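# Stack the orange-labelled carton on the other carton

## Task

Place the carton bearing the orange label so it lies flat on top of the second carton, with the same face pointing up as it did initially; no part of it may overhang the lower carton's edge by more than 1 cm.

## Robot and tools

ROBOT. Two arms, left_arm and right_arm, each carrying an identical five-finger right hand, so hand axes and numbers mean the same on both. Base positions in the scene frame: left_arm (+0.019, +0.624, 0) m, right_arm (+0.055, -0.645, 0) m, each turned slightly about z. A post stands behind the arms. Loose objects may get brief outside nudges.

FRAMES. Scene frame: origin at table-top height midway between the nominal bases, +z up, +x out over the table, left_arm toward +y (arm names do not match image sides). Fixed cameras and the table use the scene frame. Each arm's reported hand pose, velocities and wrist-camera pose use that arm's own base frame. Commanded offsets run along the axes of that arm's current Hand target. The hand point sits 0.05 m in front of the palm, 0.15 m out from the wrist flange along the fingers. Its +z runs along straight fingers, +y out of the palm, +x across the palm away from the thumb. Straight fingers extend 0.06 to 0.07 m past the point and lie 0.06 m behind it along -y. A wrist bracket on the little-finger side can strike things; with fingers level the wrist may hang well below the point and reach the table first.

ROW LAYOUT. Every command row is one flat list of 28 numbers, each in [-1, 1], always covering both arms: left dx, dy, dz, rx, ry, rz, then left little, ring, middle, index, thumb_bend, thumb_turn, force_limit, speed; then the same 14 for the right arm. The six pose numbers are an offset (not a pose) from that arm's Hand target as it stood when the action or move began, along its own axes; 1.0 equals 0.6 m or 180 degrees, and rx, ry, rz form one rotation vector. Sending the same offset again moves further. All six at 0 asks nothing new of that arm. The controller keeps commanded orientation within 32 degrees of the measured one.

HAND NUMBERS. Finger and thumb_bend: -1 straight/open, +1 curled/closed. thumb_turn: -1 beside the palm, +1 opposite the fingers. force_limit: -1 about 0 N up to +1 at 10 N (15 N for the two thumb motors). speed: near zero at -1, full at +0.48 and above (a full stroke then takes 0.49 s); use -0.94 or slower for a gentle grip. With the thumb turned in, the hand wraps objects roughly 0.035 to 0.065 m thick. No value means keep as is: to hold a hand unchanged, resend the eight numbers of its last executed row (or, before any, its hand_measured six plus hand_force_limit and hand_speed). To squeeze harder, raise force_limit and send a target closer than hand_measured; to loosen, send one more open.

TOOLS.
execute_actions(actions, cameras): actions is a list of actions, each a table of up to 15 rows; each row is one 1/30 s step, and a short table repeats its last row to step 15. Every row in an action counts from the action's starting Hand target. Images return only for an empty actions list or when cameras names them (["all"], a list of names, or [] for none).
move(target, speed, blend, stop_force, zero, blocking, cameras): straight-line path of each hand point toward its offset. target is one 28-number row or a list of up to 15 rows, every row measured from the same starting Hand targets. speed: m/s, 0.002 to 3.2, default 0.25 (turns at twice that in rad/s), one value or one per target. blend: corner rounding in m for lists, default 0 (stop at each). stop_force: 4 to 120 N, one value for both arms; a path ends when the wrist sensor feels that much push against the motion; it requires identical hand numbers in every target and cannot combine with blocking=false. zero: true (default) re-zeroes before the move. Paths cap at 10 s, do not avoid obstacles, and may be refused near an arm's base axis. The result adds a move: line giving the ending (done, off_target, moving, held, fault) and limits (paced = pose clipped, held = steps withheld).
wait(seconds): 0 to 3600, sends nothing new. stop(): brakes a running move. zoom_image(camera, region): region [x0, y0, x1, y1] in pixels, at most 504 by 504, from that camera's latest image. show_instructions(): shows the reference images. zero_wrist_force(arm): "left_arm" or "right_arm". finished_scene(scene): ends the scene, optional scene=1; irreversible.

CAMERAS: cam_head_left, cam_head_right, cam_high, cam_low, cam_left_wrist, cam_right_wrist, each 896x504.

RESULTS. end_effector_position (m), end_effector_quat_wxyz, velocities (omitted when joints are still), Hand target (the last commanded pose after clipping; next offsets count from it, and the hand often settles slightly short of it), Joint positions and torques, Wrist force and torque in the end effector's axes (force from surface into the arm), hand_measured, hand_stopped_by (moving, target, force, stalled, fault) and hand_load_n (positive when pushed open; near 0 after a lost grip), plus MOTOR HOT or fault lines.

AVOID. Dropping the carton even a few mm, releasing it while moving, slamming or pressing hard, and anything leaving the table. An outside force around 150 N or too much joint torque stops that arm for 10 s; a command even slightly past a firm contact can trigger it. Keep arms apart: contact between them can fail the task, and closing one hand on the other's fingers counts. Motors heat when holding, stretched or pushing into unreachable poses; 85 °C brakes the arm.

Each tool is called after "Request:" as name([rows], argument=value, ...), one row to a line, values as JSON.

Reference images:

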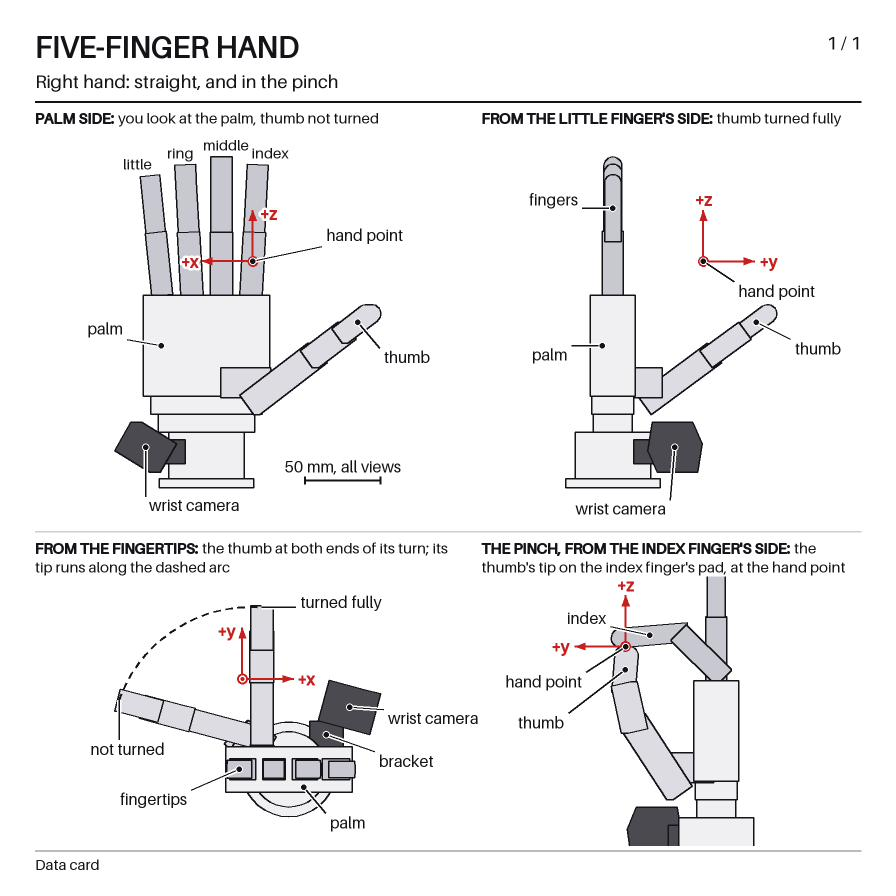

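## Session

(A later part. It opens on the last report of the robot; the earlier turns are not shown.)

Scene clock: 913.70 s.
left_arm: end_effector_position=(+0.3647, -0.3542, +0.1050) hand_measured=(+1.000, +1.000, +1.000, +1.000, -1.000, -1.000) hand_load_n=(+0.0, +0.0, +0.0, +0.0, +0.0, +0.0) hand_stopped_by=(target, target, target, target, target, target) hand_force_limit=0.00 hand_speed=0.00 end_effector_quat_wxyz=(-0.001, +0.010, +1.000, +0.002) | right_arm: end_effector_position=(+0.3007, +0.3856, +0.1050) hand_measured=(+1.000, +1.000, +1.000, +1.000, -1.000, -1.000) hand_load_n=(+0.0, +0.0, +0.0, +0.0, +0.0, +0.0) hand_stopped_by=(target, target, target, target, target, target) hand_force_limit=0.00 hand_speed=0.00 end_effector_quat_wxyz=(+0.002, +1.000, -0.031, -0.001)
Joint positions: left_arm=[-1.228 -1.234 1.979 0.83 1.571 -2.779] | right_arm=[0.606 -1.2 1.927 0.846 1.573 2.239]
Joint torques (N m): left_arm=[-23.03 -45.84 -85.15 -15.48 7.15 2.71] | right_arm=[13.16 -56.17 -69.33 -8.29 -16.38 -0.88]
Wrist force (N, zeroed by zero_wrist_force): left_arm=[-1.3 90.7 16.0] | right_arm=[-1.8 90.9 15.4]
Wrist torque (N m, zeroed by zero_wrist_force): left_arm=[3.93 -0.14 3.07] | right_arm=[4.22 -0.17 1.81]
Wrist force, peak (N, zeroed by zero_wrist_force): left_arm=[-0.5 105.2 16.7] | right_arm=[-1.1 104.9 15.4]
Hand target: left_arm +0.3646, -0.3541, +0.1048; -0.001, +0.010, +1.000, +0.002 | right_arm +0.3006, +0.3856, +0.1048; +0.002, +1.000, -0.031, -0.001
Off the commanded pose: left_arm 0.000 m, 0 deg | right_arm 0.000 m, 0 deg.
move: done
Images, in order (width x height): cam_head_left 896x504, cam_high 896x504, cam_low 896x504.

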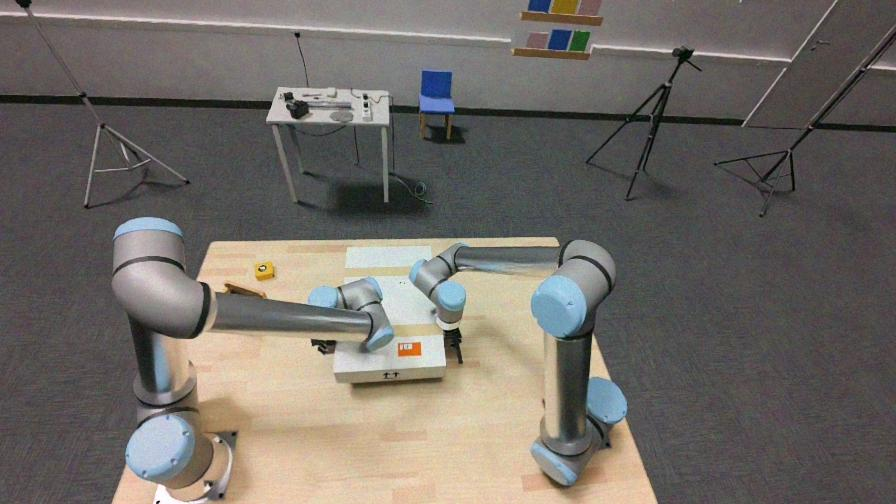

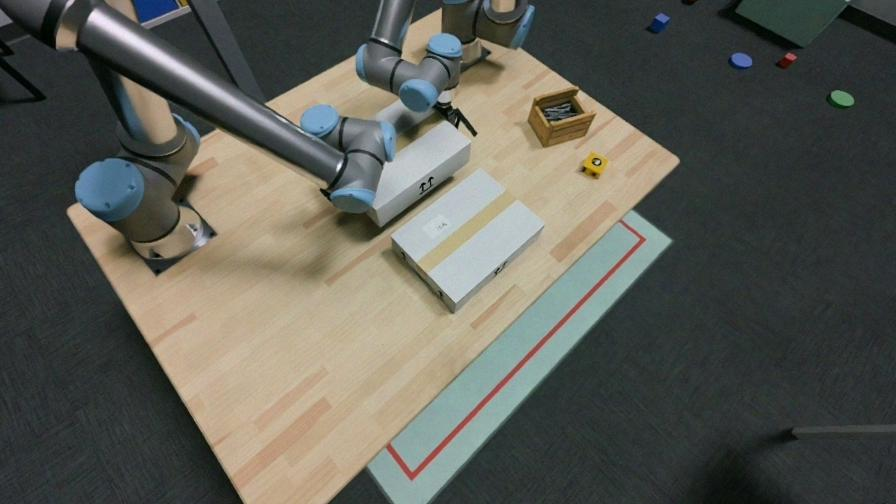

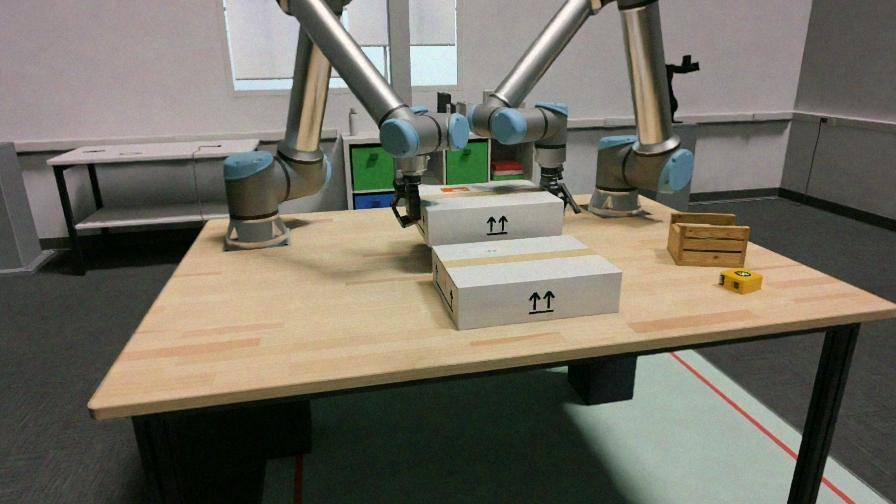

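Request:
move(target=[0,0.0004,-0.0417,0,0,0,1,1,1,1,-1,-1,0,0,0,0.0004,-0.0417,0,0,0,1,1,1,1,-1,-1,0,0], speed=0.03)

Request:
move(target=[-0.0667,0,0,0,0,0,1,1,1,1,-1,-1,0,0,0.0667,0,0,0,0,0,1,1,1,1,-1,-1,0,0], speed=0.03)

Scene clock: 932.33 s.
left_arm: end_effector_position=(+0.3647, -0.3540, +0.1300) hand_measured=(+1.000, +1.000, +1.000, +1.000, -1.000, -1.000) hand_load_n=(+0.0, +0.0, +0.0, +0.0, +0.0, +0.0) hand_stopped_by=(target, target, target, target, target, target) hand_force_limit=0.00 hand_speed=0.00 end_effector_quat_wxyz=(-0.001, +0.010, +1.000, +0.002) | right_arm: end_effector_position=(+0.3007, +0.3855, +0.1300) hand_measured=(+1.000, +1.000, +1.000, +1.000, -1.000, -1.000) hand_load_n=(+0.0, +0.0, +0.0, +0.0, +0.0, +0.0) hand_stopped_by=(target, target, target, target, target, target) hand_force_limit=0.00 hand_speed=0.00 end_effector_quat_wxyz=(+0.002, +1.000, -0.031, -0.001)
Joint positions: left_arm=[-1.228 -1.263 1.963 0.875 1.571 -2.779] | right_arm=[0.606 -1.228 1.912 0.89 1.573 2.239]
Joint torques (N m): left_arm=[-20.33 -49.23 -81.11 -14.77 5.57 2.83] | right_arm=[12.16 -47.34 -66.68 -7.66 -11.63 -0.62]
Wrist force (N, zeroed by zero_wrist_force): left_arm=[-0.9 86.2 15.9] | right_arm=[-1.7 85.5 15.4]
Wrist torque (N m, zeroed by zero_wrist_force): left_arm=[3.77 -0.21 2.82] | right_arm=[3.92 -0.20 1.71]
Wrist force, peak (N, zeroed by zero_wrist_force): left_arm=[-0.5 94.1 16.5] | right_arm=[-1.3 93.7 15.4]
Hand target: left_arm +0.3647, -0.3540, +0.1299; -0.001, +0.010, +1.000, +0.002 | right_arm +0.3007, +0.3854, +0.1299; +0.002, +1.000, -0.031, -0.001
Off the commanded pose: left_arm 0.000 m, 0 deg | right_arm 0.000 m, 0 deg.
move: done

Scene clock: 933.93 s.
left_arm: end_effector_position=(+0.4049, -0.3548, +0.1298) hand_measured=(+1.000, +1.000, +1.000, +1.000, -1.000, -1.000) hand_load_n=(+0.0, +0.5, +0.0, +0.0, -0.5, +0.0) hand_stopped_by=(target, target, target, target, target, target) hand_force_limit=0.00 hand_speed=0.00 end_effector_quat_wxyz=(-0.001, +0.010, +1.000, +0.002) | right_arm: end_effector_position=(+0.3408, +0.3830, +0.1298) hand_measured=(+1.000, +1.000, +1.000, +1.000, -1.000, -1.000) hand_load_n=(+0.5, +0.0, +0.0, +0.0, +0.0, +0.0) hand_stopped_by=(target, target, target, target, target, target) hand_force_limit=0.00 hand_speed=0.00 end_effector_quat_wxyz=(+0.002, +1.000, -0.031, -0.001)
Joint positions: left_arm=[-1.156 -1.225 1.909 0.892 1.57 -2.707] | right_arm=[0.561 -1.195 1.864 0.905 1.573 2.194]
Joint torques (N m): left_arm=[-44.55 -73.48 -69.4 -11.19 6.05 -3.13] | right_arm=[35.96 -75.96 -59.55 -3.9 -12.31 2.21]
Wrist force (N, zeroed by zero_wrist_force): left_arm=[-1.4 86.6 15.4] | right_arm=[-1.6 86.3 15.3]
Wrist torque (N m, zeroed by zero_wrist_force): left_arm=[3.87 -0.16 2.35] | right_arm=[4.02 -0.24 1.90]
Wrist force, peak (N, zeroed by zero_wrist_force): left_arm=[-1.4 86.6 15.4] | right_arm=[-2.0 86.4 15.0]
Hand target: left_arm +0.4047, -0.3547, +0.1298; -0.001, +0.010, +1.000, +0.002 | right_arm +0.3406, +0.3830, +0.1298; +0.002, +1.000, -0.031, -0.001
Off the commanded pose: left_arm 0.000 m, 0 deg | right_arm 0.000 m, 0 deg.
move: done

Request:
move(target=[-0.1,0.0001,0,0,0,0,1,1,1,1,-1,-1,0,0,0.1,0.0001,0,0,0,0,1,1,1,1,-1,-1,0,0], speed=0.04)

Request:
move(target=[-0.0833,0.0,0,0,0,0,1,1,1,1,-1,-1,0,0,0.0833,0.0,0,0,0,0,1,1,1,1,-1,-1,0,0], speed=0.04)

Scene clock: 938.10 s.
left_arm: end_effector_position=(+0.4649, -0.3559, +0.1297) hand_measured=(+1.000, +1.000, +1.000, +1.000, -1.000, -1.000) hand_load_n=(+0.5, +0.0, +0.0, +0.0, +0.0, +0.0) hand_stopped_by=(target, target, target, target, target, target) hand_force_limit=0.00 hand_speed=0.00 end_effector_quat_wxyz=(-0.001, +0.010, +1.000, +0.002) | right_arm: end_effector_position=(+0.4007, +0.3792, +0.1298) hand_measured=(+1.000, +1.000, +1.000, +1.000, -1.000, -1.000) hand_load_n=(+0.0, +0.0, +0.0, +0.0, +0.0, +0.0) hand_stopped_by=(target, target, target, target, target, target) hand_force_limit=0.00 hand_speed=0.00 end_effector_quat_wxyz=(+0.002, +1.000, -0.031, -0.001)
Joint positions: left_arm=[-1.06 -1.166 1.819 0.922 1.57 -2.611] | right_arm=[0.503 -1.142 1.783 0.933 1.573 2.135]
Joint torques (N m): left_arm=[-45.07 -79.59 -62.2 -9.11 6.87 -2.89] | right_arm=[38.95 -75.38 -56.64 -3.59 -11.43 2.98]
Wrist force (N, zeroed by zero_wrist_force): left_arm=[-1.7 78.0 16.1] | right_arm=[-1.4 77.4 15.9]
Wrist torque (N m, zeroed by zero_wrist_force): left_arm=[3.39 -0.13 2.05] | right_arm=[3.35 -0.34 1.66]
Wrist force, peak (N, zeroed by zero_wrist_force): left_arm=[-1.1 86.2 15.0] | right_arm=[-1.7 85.7 16.0]
Hand target: left_arm +0.4647, -0.3558, +0.1297; -0.001, +0.010, +1.000, +0.002 | right_arm +0.4005, +0.3792, +0.1297; +0.002, +1.000, -0.031, -0.001
Off the commanded pose: left_arm 0.000 m, 0 deg | right_arm 0.000 m, 0 deg.
move: done

Scene clock: 939.60 s.
left_arm: end_effector_position=(+0.5149, -0.3568, +0.1296) hand_measured=(+1.000, +1.000, +1.000, +1.000, -1.000, -1.000) hand_load_n=(+0.0, +0.0, +0.0, +0.0, +0.0, +0.0) hand_stopped_by=(target, target, target, target, target, target) hand_force_limit=0.00 hand_speed=0.00 end_effector_quat_wxyz=(-0.001, +0.010, +1.000, +0.002) end_effector_velocity=(-0.003, -0.001, +0.000) end_effector_angular_velocity=(+0.001, +0.000, -0.001) | right_arm: end_effector_position=(+0.4506, +0.3761, +0.1297) hand_measured=(+1.000, +1.000, +1.000, +1.000, -1.000, -1.000) hand_load_n=(+0.0, +0.0, +0.0, +0.0, +0.0, +0.0) hand_stopped_by=(target, target, target, target, target, target) hand_force_limit=0.00 hand_speed=0.00 end_effector_quat_wxyz=(+0.002, +1.000, -0.031, -0.001) end_effector_velocity=(-0.004, +0.000, +0.000) end_effector_angular_velocity=(+0.000, +0.003, +0.002)
Joint positions: left_arm=[-0.989 -1.113 1.738 0.951 1.57 -2.54] | right_arm=[0.46 -1.095 1.708 0.96 1.573 2.093]
Joint velocities: left_arm=[-0.005 -0.002 0.004 -0.001 -0.001 -0.004] | right_arm=[0.003 -0.002 0.005 0 -0.001 0.001]
Joint torques (N m): left_arm=[-47.46 -84.78 -58.26 -7.86 7.92 -3.01] | right_arm=[38.56 -84.59 -53.36 -3.37 -11.09 2.75]
Wrist force (N, zeroed by zero_wrist_force): left_arm=[-1.3 73.9 15.2] | right_arm=[-1.6 72.7 15.1]
Wrist torque (N m, zeroed by zero_wrist_force): left_arm=[3.25 -0.16 1.91] | right_arm=[3.13 -0.28 1.43]
Wrist force, peak (N, zeroed by zero_wrist_force): left_arm=[-0.9 76.3 15.5] | right_arm=[-1.4 76.1 15.7]
Hand target: left_arm +0.5147, -0.3568, +0.1296; -0.001, +0.010, +1.000, +0.002 | right_arm +0.4504, +0.3761, +0.1297; +0.002, +1.000, -0.031, -0.001
Off the commanded pose: left_arm 0.000 m, 0 deg | right_arm 0.000 m, 0 deg.
move: done

Request:
move(target=[0,-0.0003,0,0,0,0,1,1,1,1,-1,-1,0,0,0,-0.0003,0,0,0,0,1,1,1,1,-1,-1,0,0], speed=0.01)

Request:
move(target=[-0.0833,-0.0001,0,0,0,0,1,1,1,1,-1,-1,0,0,0.0833,-0.0001,0,0,0,0,1,1,1,1,-1,-1,0,0], speed=0.04)

Scene clock: 942.63 s.
left_arm: end_effector_position=(+0.5146, -0.3569, +0.1296) hand_measured=(+1.000, +1.000, +1.000, +1.000, -1.000, -1.000) hand_load_n=(+0.0, +0.0, +0.0, +0.0, +0.0, +0.0) hand_stopped_by=(target, target, target, target, target, target) hand_force_limit=0.00 hand_speed=0.00 end_effector_quat_wxyz=(-0.001, +0.010, +1.000, +0.002) | right_arm: end_effector_position=(+0.4504, +0.3763, +0.1297) hand_measured=(+1.000, +1.000, +1.000, +1.000, -1.000, -1.000) hand_load_n=(+0.0, +0.0, +0.0, +0.0, +0.0, +0.0) hand_stopped_by=(target, target, target, target, target, target) hand_force_limit=0.00 hand_speed=0.00 end_effector_quat_wxyz=(+0.002, +1.000, -0.031, -0.001)
Joint positions: left_arm=[-0.989 -1.113 1.738 0.951 1.57 -2.541] | right_arm=[0.461 -1.095 1.708 0.96 1.573 2.093]
Joint torques (N m): left_arm=[-50.51 -60.86 -87.78 -7.04 9.51 -3.29] | right_arm=[44.47 -65.83 -74.46 -0.54 -16.15 2.49]
Wrist force (N, zeroed by zero_wrist_force): left_arm=[-2.1 82.3 16.2] | right_arm=[-2.2 81.7 14.7]
Wrist torque (N m, zeroed by zero_wrist_force): left_arm=[3.49 -0.11 2.26] | right_arm=[3.70 -0.22 1.48]
Wrist force, peak (N, zeroed by zero_wrist_force): left_arm=[-2.1 82.3 16.2] | right_arm=[-2.2 81.7 14.7]
Hand target: left_arm +0.5147, -0.3570, +0.1296; -0.001, +0.010, +1.000, +0.002 | right_arm +0.4504, +0.3763, +0.1297; +0.002, +1.000, -0.031, -0.001
Off the commanded pose: left_arm 0.000 m, 0 deg | right_arm 0.000 m, 0 deg.
move: done

Scene clock: 944.17 s.
left_arm: end_effector_position=(+0.5648, -0.3580, +0.1295) hand_measured=(+1.000, +1.000, +1.000, +1.000, -1.000, -1.000) hand_load_n=(+0.5, +0.0, +0.0, +0.0, +0.0, +0.0) hand_stopped_by=(target, target, target, target, target, target) hand_force_limit=0.00 hand_speed=0.00 end_effector_quat_wxyz=(-0.001, +0.010, +1.000, +0.002) | right_arm: end_effector_position=(+0.5004, +0.3732, +0.1296) hand_measured=(+1.000, +1.000, +1.000, +1.000, -1.000, -1.000) hand_load_n=(+0.0, +0.0, +0.0, +0.0, +0.0, +0.0) hand_stopped_by=(target, target, target, target, target, target) hand_force_limit=0.00 hand_speed=0.00 end_effector_quat_wxyz=(+0.002, +1.000, -0.031, -0.001)
Joint positions: left_arm=[-0.926 -1.058 1.649 0.984 1.569 -2.477] | right_arm=[0.423 -1.044 1.626 0.992 1.573 2.056]
Joint torques (N m): left_arm=[-58.19 -88.31 -62.03 -10.72 10.54 -3] | right_arm=[49.77 -84.4 -55.8 -4.83 -14.05 2.82]
Wrist force (N, zeroed by zero_wrist_force): left_arm=[-1.3 86.2 15.8] | right_arm=[-2.4 86.0 15.5]
Wrist torque (N m, zeroed by zero_wrist_force): left_arm=[3.87 -0.13 2.35] | right_arm=[3.82 -0.12 1.78]
Wrist force, peak (N, zeroed by zero_wrist_force): left_arm=[-0.7 89.3 15.6] | right_arm=[-2.7 88.4 15.5]
Hand target: left_arm +0.5646, -0.3580, +0.1295; -0.001, +0.010, +1.000, +0.002 | right_arm +0.5003, +0.3732, +0.1296; +0.002, +1.000, -0.031, -0.001
Off the commanded pose: left_arm 0.000 m, 0 deg | right_arm 0.000 m, 0 deg.
move: done

Request:
move(target=[-0.0833,0,0,0,0,0,1,1,1,1,-1,-1,0,0,0.0833,0,0,0,0,0,1,1,1,1,-1,-1,0,0], speed=0.04)

Request:
move(target=[-0.0667,-0.0002,0,0,0,0,1,1,1,1,-1,-1,0,0,0.0667,-0.0002,0,0,0,0,1,1,1,1,-1,-1,0,0], speed=0.03)

Scene clock: 952.13 s.
left_arm: end_effector_position=(+0.6147, -0.3590, +0.1295) hand_measured=(+1.000, +1.000, +1.000, +1.000, -1.000, -1.000) hand_load_n=(+0.0, +0.0, +0.0, +0.0, +0.0, +0.0) hand_stopped_by=(target, target, target, target, target, target) hand_force_limit=0.00 hand_speed=0.00 end_effector_quat_wxyz=(-0.001, +0.010, +1.000, +0.002) | right_arm: end_effector_position=(+0.5503, +0.3701, +0.1296) hand_measured=(+1.000, +1.000, +1.000, +1.000, -1.000, -1.000) hand_load_n=(+0.0, +0.0, +0.0, +0.0, +0.0, +0.0) hand_stopped_by=(target, target, target, target, target, target) hand_force_limit=0.00 hand_speed=0.00 end_effector_quat_wxyz=(+0.002, +1.000, -0.031, -0.001)
Joint positions: left_arm=[-0.869 -1 1.554 1.021 1.569 -2.42] | right_arm=[0.39 -0.99 1.537 1.027 1.573 2.023]
Joint torques (N m): left_arm=[-56.87 -96.77 -56.99 -9.33 10.44 -2.45] | right_arm=[52.56 -92.88 -54.2 -4.17 -13.3 2.73]
Wrist force (N, zeroed by zero_wrist_force): left_arm=[-1.6 80.1 15.2] | right_arm=[-1.9 80.2 16.1]
Wrist torque (N m, zeroed by zero_wrist_force): left_arm=[3.51 -0.04 2.12] | right_arm=[3.39 -0.13 1.67]
Wrist force, peak (N, zeroed by zero_wrist_force): left_arm=[-2.0 88.3 16.3] | right_arm=[-2.9 87.4 15.0]
Hand target: left_arm +0.6146, -0.3589, +0.1294; -0.001, +0.010, +1.000, +0.002 | right_arm +0.5502, +0.3702, +0.1295; +0.002, +1.000, -0.031, -0.001
Off the commanded pose: left_arm 0.000 m, 0 deg | right_arm 0.000 m, 0 deg.
move: done

Scene clock: 953.73 s.
left_arm: end_effector_position=(+0.6548, -0.3598, +0.1294) hand_measured=(+1.000, +1.000, +1.000, +1.000, -1.000, -1.000) hand_load_n=(+0.0, +0.0, +0.0, +0.5, +0.0, +0.0) hand_stopped_by=(target, target, target, target, target, target) hand_force_limit=0.00 hand_speed=0.00 end_effector_quat_wxyz=(-0.001, +0.010, +1.000, +0.002) | right_arm: end_effector_position=(+0.5903, +0.3678, +0.1295) hand_measured=(+1.000, +1.000, +1.000, +1.000, -1.000, -1.000) hand_load_n=(+0.0, +0.0, +0.0, +0.0, +0.0, +0.0) hand_stopped_by=(target, target, target, target, target, target) hand_force_limit=0.00 hand_speed=0.00 end_effector_quat_wxyz=(+0.002, +1.000, -0.031, -0.001)
Joint positions: left_arm=[-0.827 -0.952 1.472 1.055 1.569 -2.379] | right_arm=[0.367 -0.945 1.459 1.059 1.573 2]
Joint torques (N m): left_arm=[-69.37 -99.89 -58.29 -9.31 11.41 -1.88] | right_arm=[57.9 -100.7 -53.74 -3.71 -14.67 1.99]
Wrist force (N, zeroed by zero_wrist_force): left_arm=[-1.5 87.2 15.7] | right_arm=[-2.6 86.6 16.0]
Wrist torque (N m, zeroed by zero_wrist_force): left_arm=[3.79 -0.10 2.38] | right_arm=[3.71 -0.02 1.68]
Wrist force, peak (N, zeroed by zero_wrist_force): left_arm=[-1.9 88.4 15.1] | right_arm=[-1.7 88.0 16.0]
Hand target: left_arm +0.6546, -0.3598, +0.1294; -0.001, +0.010, +1.000, +0.002 | right_arm +0.5901, +0.3678, +0.1295; +0.002, +1.000, -0.031, -0.001
Off the commanded pose: left_arm 0.000 m, 0 deg | right_arm 0.000 m, 0 deg.
move: done

Request:
move(target=[-0.0567,0,0,0,0,0,1,1,1,1,-1,-1,0,0,0.0567,0,0,0,0,0,1,1,1,1,-1,-1,0,0], speed=0.03, cameras=["cam_low","cam_high","cam_head_left","cam_head_right"])

Request:
zoom_image(camera="cam_high", region=[370, 130, 560, 320])

Request:
zoom_image(camera="cam_low", region=[410, 170, 650, 340])

Request:
zoom_image(camera="cam_head_left", region=[310, 220, 480, 330])

Scene clock: 957.87 s.
left_arm: end_effector_position=(+0.6888, -0.3605, +0.1293) hand_measured=(+1.000, +1.000, +1.000, +1.000, -1.000, -1.000) hand_load_n=(+0.0, +0.5, +0.0, +0.5, +0.0, +0.0) hand_stopped_by=(target, target, target, target, target, target) hand_force_limit=0.00 hand_speed=0.00 end_effector_quat_wxyz=(-0.001, +0.010, +1.000, +0.002) | right_arm: end_effector_position=(+0.6242, +0.3657, +0.1295) hand_measured=(+1.000, +1.000, +1.000, +1.000, -1.000, -1.000) hand_load_n=(+0.0, +0.0, +0.0, +0.0, +0.0, +0.0) hand_stopped_by=(target, target, target, target, target, target) hand_force_limit=0.00 hand_speed=0.00 end_effector_quat_wxyz=(+0.002, +1.000, -0.031, -0.001) end_effector_velocity=(-0.003, +0.000, -0.001) end_effector_angular_velocity=(-0.002, +0.003, +0.001)
Joint positions: left_arm=[-0.795 -0.91 1.399 1.086 1.569 -2.346] | right_arm=[0.348 -0.905 1.389 1.089 1.573 1.981]
Joint velocities: left_arm=[within noise] | right_arm=[0.001 -0.001 0.005 0 0.001 0.001]
Joint torques (N m): left_arm=[-68.65 -101.33 -55.52 -8.74 11.09 -1.99] | right_arm=[58.58 -103.29 -52.59 -3.08 -15.74 2.1]
Wrist force (N, zeroed by zero_wrist_force): left_arm=[-1.6 83.9 15.2] | right_arm=[-2.7 83.9 16.1]
Wrist torque (N m, zeroed by zero_wrist_force): left_arm=[3.65 -0.07 2.26] | right_arm=[3.53 0.00 1.52]
Wrist force, peak (N, zeroed by zero_wrist_force): left_arm=[-1.3 90.5 15.9] | right_arm=[-2.1 89.9 16.0]
Hand target: left_arm +0.6886, -0.3605, +0.1293; -0.001, +0.010, +1.000, +0.002 | right_arm +0.6241, +0.3657, +0.1294; +0.002, +1.000, -0.031, -0.001
Off the commanded pose: left_arm 0.000 m, 0 deg | right_arm 0.000 m, 0 deg.
move: done
Images, in order (width x height): cam_head_left 896x504, cam_head_right 896x504, cam_high 896x504, cam_low 896x504.

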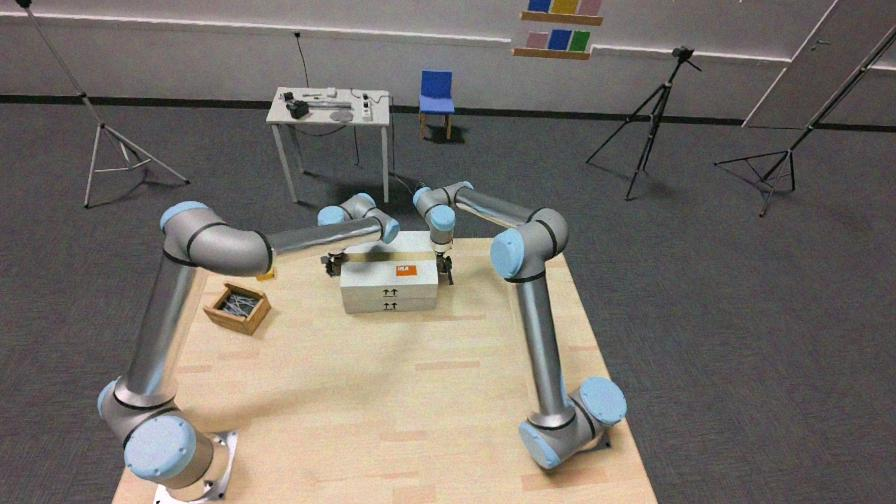

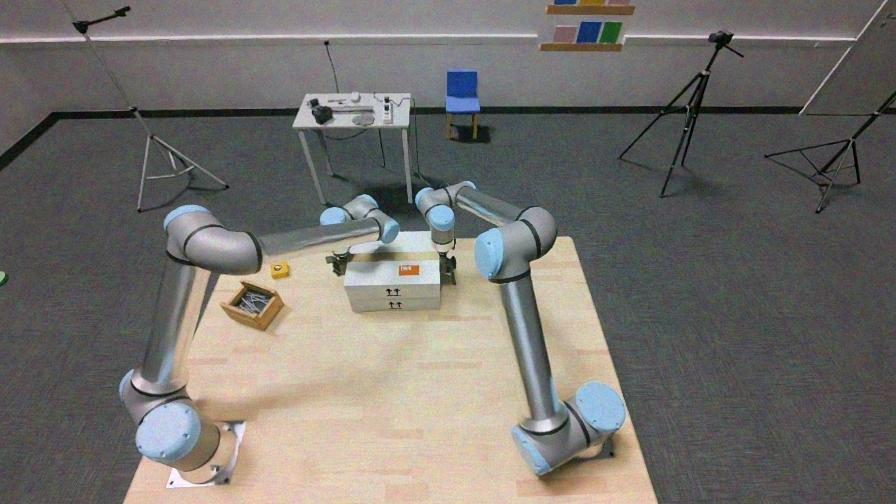

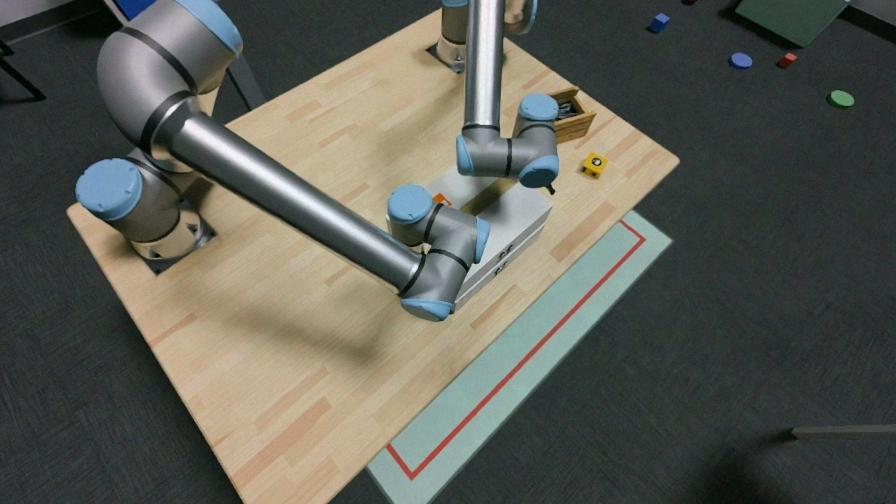

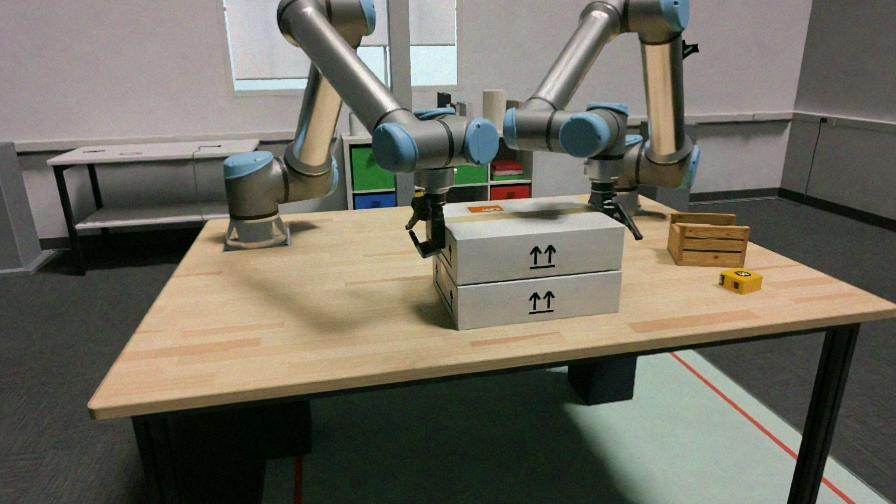

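Scaled by 2.653 from the camera's image (finer frame: 1280x720).

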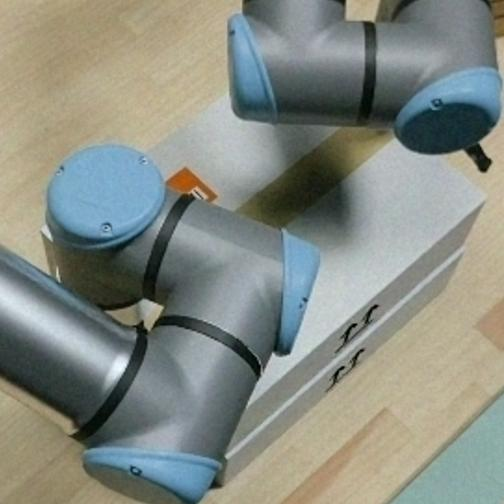

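Scaled by 2.100 from the camera's image (finer frame: 1280x720).

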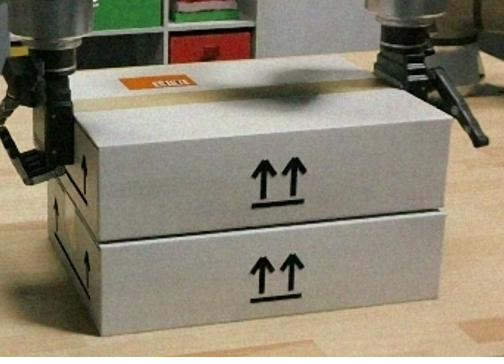

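Scaled by 2.965 from the camera's image (finer frame: 1280x720).

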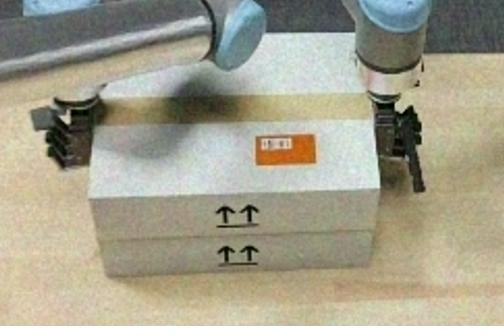

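Request:
zoom_image(camera="cam_low", region=[425, 215, 535, 335])

Request:
zoom_image(camera="cam_low", region=[535, 205, 645, 325])

Request:
zoom_image(camera="cam_high", region=[440, 180, 570, 320])

Request:
zoom_image(camera="cam_head_right", region=[330, 220, 460, 330])

Scaled by 4.200 from the camera's image (finer frame: 1280x720).

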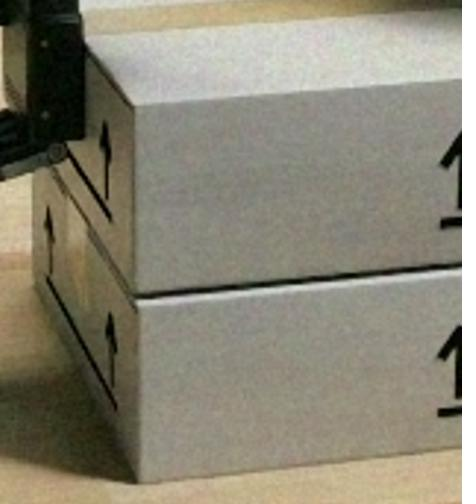

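Scaled by 4.200 from the camera's image (finer frame: 1280x720).

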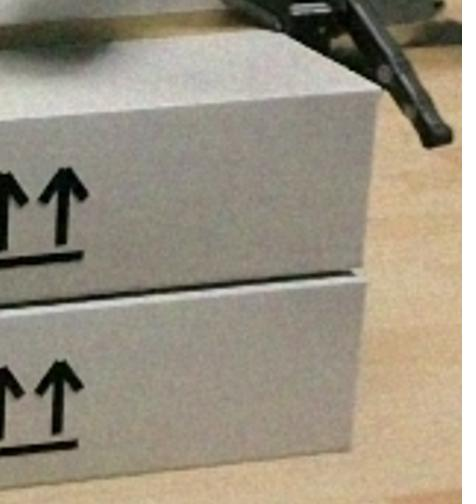

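Scaled by 3.600 from the camera's image (finer frame: 1280x720).

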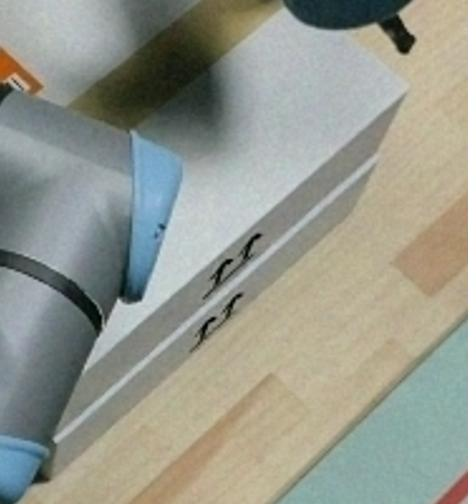

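Scaled by 3.877 from the camera's image (finer frame: 1280x720).

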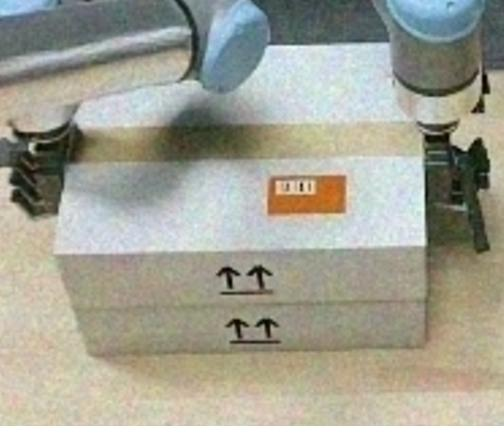

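Request:
move(target=[0,0,0.0333,0,0,0,1,1,1,1,-1,-1,0,0,0,0,0.0333,0,0,0,1,1,1,1,-1,-1,0,0], speed=0.005, stop_force=6)

Scene clock: 1013.60 s.
left_arm: end_effector_position=(+0.6886, -0.3605, +0.1251) hand_measured=(+1.000, +1.000, +1.000, +1.000, -1.000, -1.000) hand_load_n=(+0.0, +0.0, +0.0, +0.0, +0.0, +0.0) hand_stopped_by=(target, target, target, target, target, target) hand_force_limit=0.00 hand_speed=0.00 end_effector_quat_wxyz=(-0.001, +0.010, +1.000, +0.002) | right_arm: end_effector_position=(+0.6240, +0.3657, +0.1251) hand_measured=(+1.000, +1.000, +1.000, +1.000, -1.000, -1.000) hand_load_n=(+0.0, +0.0, +0.0, +0.0, +0.0, +0.0) hand_stopped_by=(target, target, target, target, target, target) hand_force_limit=0.00 hand_speed=0.00 end_effector_quat_wxyz=(+0.002, +1.000, -0.031, -0.001)
Joint positions: left_arm=[-0.795 -0.906 1.402 1.08 1.569 -2.347] | right_arm=[0.349 -0.901 1.392 1.082 1.573 1.981]
Joint torques (N m): left_arm=[-62.45 -93.06 -77.64 -6.12 13.31 -2.86] | right_arm=[55.79 -93.52 -67.55 -0.3 -14.83 2.05]
Wrist force (N, zeroed by zero_wrist_force): left_arm=[2.6 81.8 5.1] | right_arm=[-6.3 83.1 6.7]
Wrist torque (N m, zeroed by zero_wrist_force): left_arm=[4.23 -0.75 2.51] | right_arm=[4.12 0.88 1.11]
Wrist force, peak (N, zeroed by zero_wrist_force): left_arm=[-1.7 83.5 15.7] | right_arm=[-6.9 84.5 1.9]
Hand target: left_arm +0.6886, -0.3605, +0.1251; -0.001, +0.010, +1.000, +0.002 (not the last commanded pose) | right_arm +0.6241, +0.3657, +0.1251; +0.002, +1.000, -0.031, -0.001 (not the last commanded pose)
Off the commanded pose: left_arm 0.016 m, 0 deg | right_arm 0.016 m, 0 deg.
move: contact (left_arm, right_arm)

Request:
wait(seconds=0.2, cameras=["cam_low","cam_high","cam_head_left","cam_head_right"])

Request:
zoom_image(camera="cam_high", region=[440, 220, 520, 320])

Request:
zoom_image(camera="cam_high", region=[490, 180, 570, 270])

Request:
zoom_image(camera="cam_low", region=[425, 225, 505, 305])

Request:
zoom_image(camera="cam_low", region=[565, 215, 645, 295])

Request:
zoom_image(camera="cam_head_left", region=[330, 260, 450, 320])

Request:
zoom_image(camera="cam_head_right", region=[330, 260, 450, 320])

Scene clock: 1018.87 s.
left_arm: end_effector_position=(+0.6886, -0.3605, +0.1251) hand_measured=(+1.000, +1.000, +1.000, +1.000, -1.000, -1.000) hand_load_n=(+0.0, +0.0, +0.0, +0.0, +0.0, +0.0) hand_stopped_by=(target, target, target, target, target, target) hand_force_limit=0.00 hand_speed=0.00 end_effector_quat_wxyz=(-0.001, +0.010, +1.000, +0.002) | right_arm: end_effector_position=(+0.6241, +0.3657, +0.1251) hand_measured=(+1.000, +1.000, +1.000, +1.000, -1.000, -1.000) hand_load_n=(+0.0, +0.0, +0.0, +0.0, +0.0, +0.0) hand_stopped_by=(target, target, target, target, target, target) hand_force_limit=0.00 hand_speed=0.00 end_effector_quat_wxyz=(+0.002, +1.000, -0.031, -0.001)
Joint positions: left_arm=[-0.795 -0.907 1.402 1.08 1.569 -2.347] | right_arm=[0.349 -0.901 1.392 1.082 1.573 1.981]
Joint torques (N m): left_arm=[-53.57 -95.55 -79.74 -6.79 13.29 -3.02] | right_arm=[55.96 -93.81 -67.82 -0.06 -14.49 2.11]
Wrist force (N, zeroed by zero_wrist_force): left_arm=[3.1 82.0 5.5] | right_arm=[-6.0 83.7 6.9]
Wrist torque (N m, zeroed by zero_wrist_force): left_arm=[4.15 -0.81 2.59] | right_arm=[4.20 0.83 1.16]
Wrist force, peak (N, zeroed by zero_wrist_force): left_arm=[2.7 82.7 6.0] | right_arm=[-6.3 84.0 6.8]
Hand target: left_arm +0.6886, -0.3605, +0.1251; -0.001, +0.010, +1.000, +0.002 (not the last commanded pose) | right_arm +0.6241, +0.3657, +0.1251; +0.002, +1.000, -0.031, -0.001 (not the last commanded pose)
Off the commanded pose: left_arm 0.016 m, 0 deg | right_arm 0.016 m, 0 deg.
wait: 0.20 s; at rest from the start
Images, in order (width x height): cam_head_left 896x504, cam_head_right 896x504, cam_high 896x504, cam_low 896x504.

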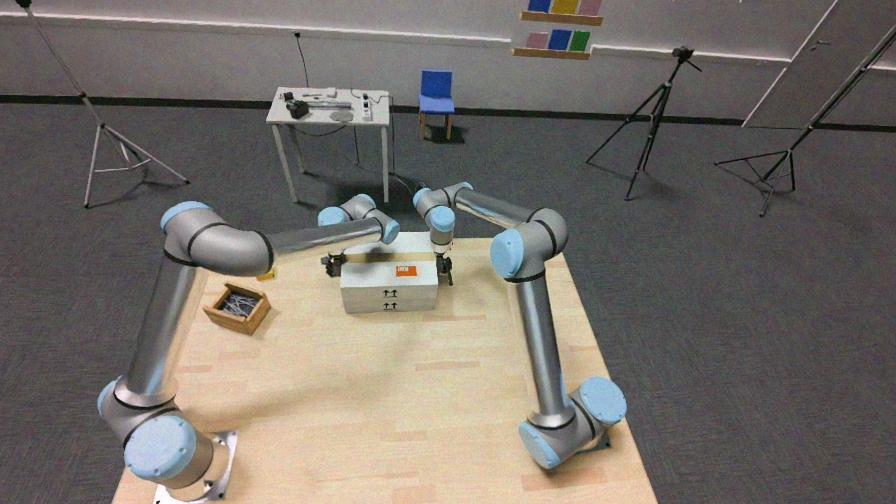

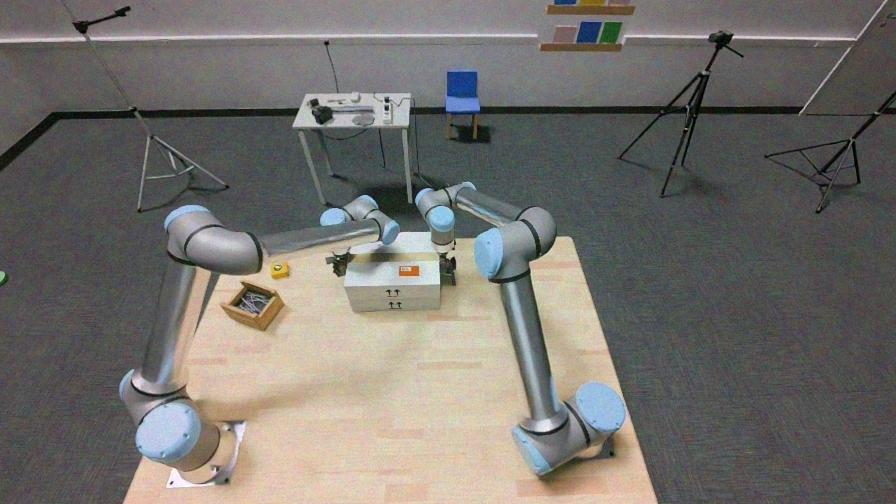

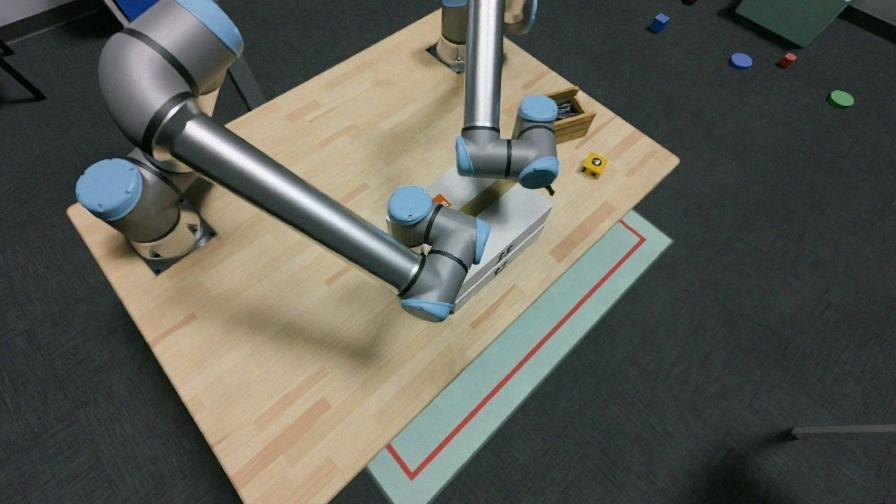

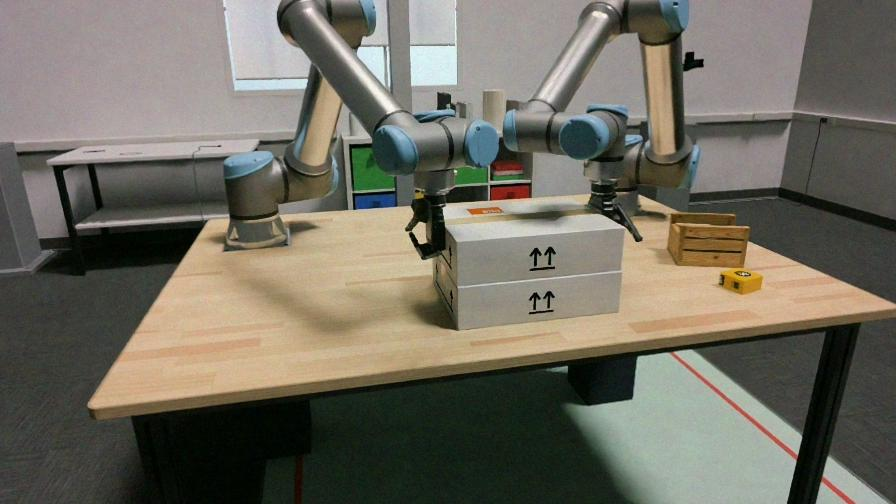

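Scaled by 5.040 from the camera's image (finer frame: 1280x720).

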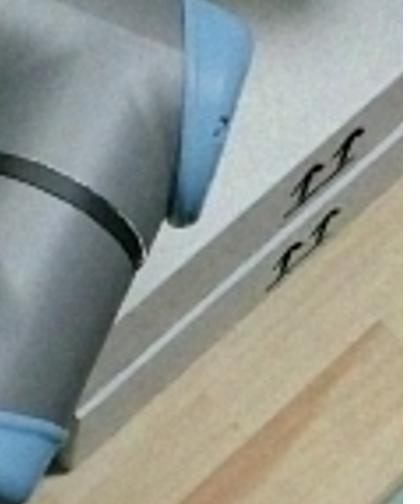

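Scaled by 5.600 from the camera's image (finer frame: 1280x720).

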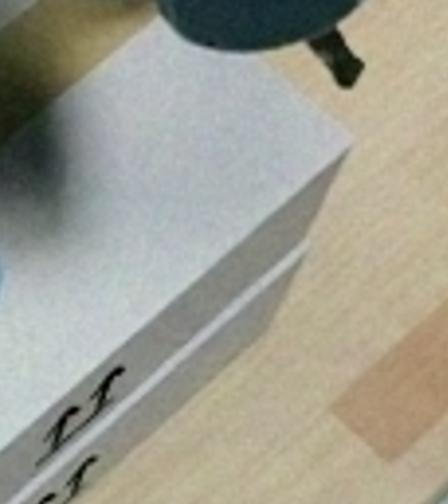

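Scaled by 6.300 from the camera's image (finer frame: 1280x720).

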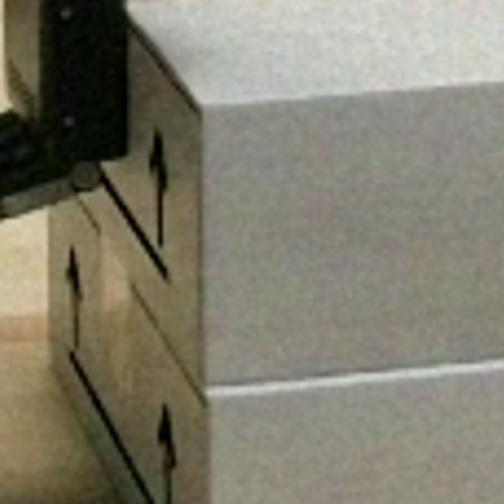

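Scaled by 6.300 from the camera's image (finer frame: 1280x720).

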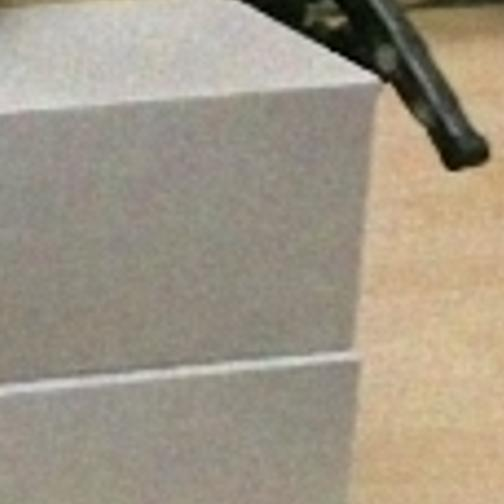

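Scaled by 4.200 from the camera's image (finer frame: 1280x720).

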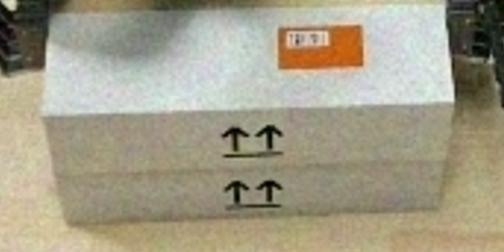

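Scaled by 4.200 from the camera's image (finer frame: 1280x720).

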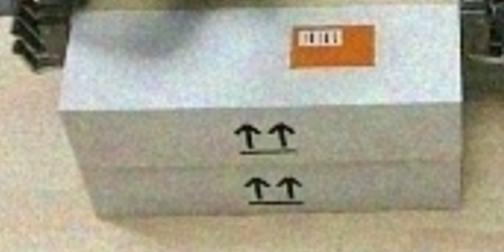

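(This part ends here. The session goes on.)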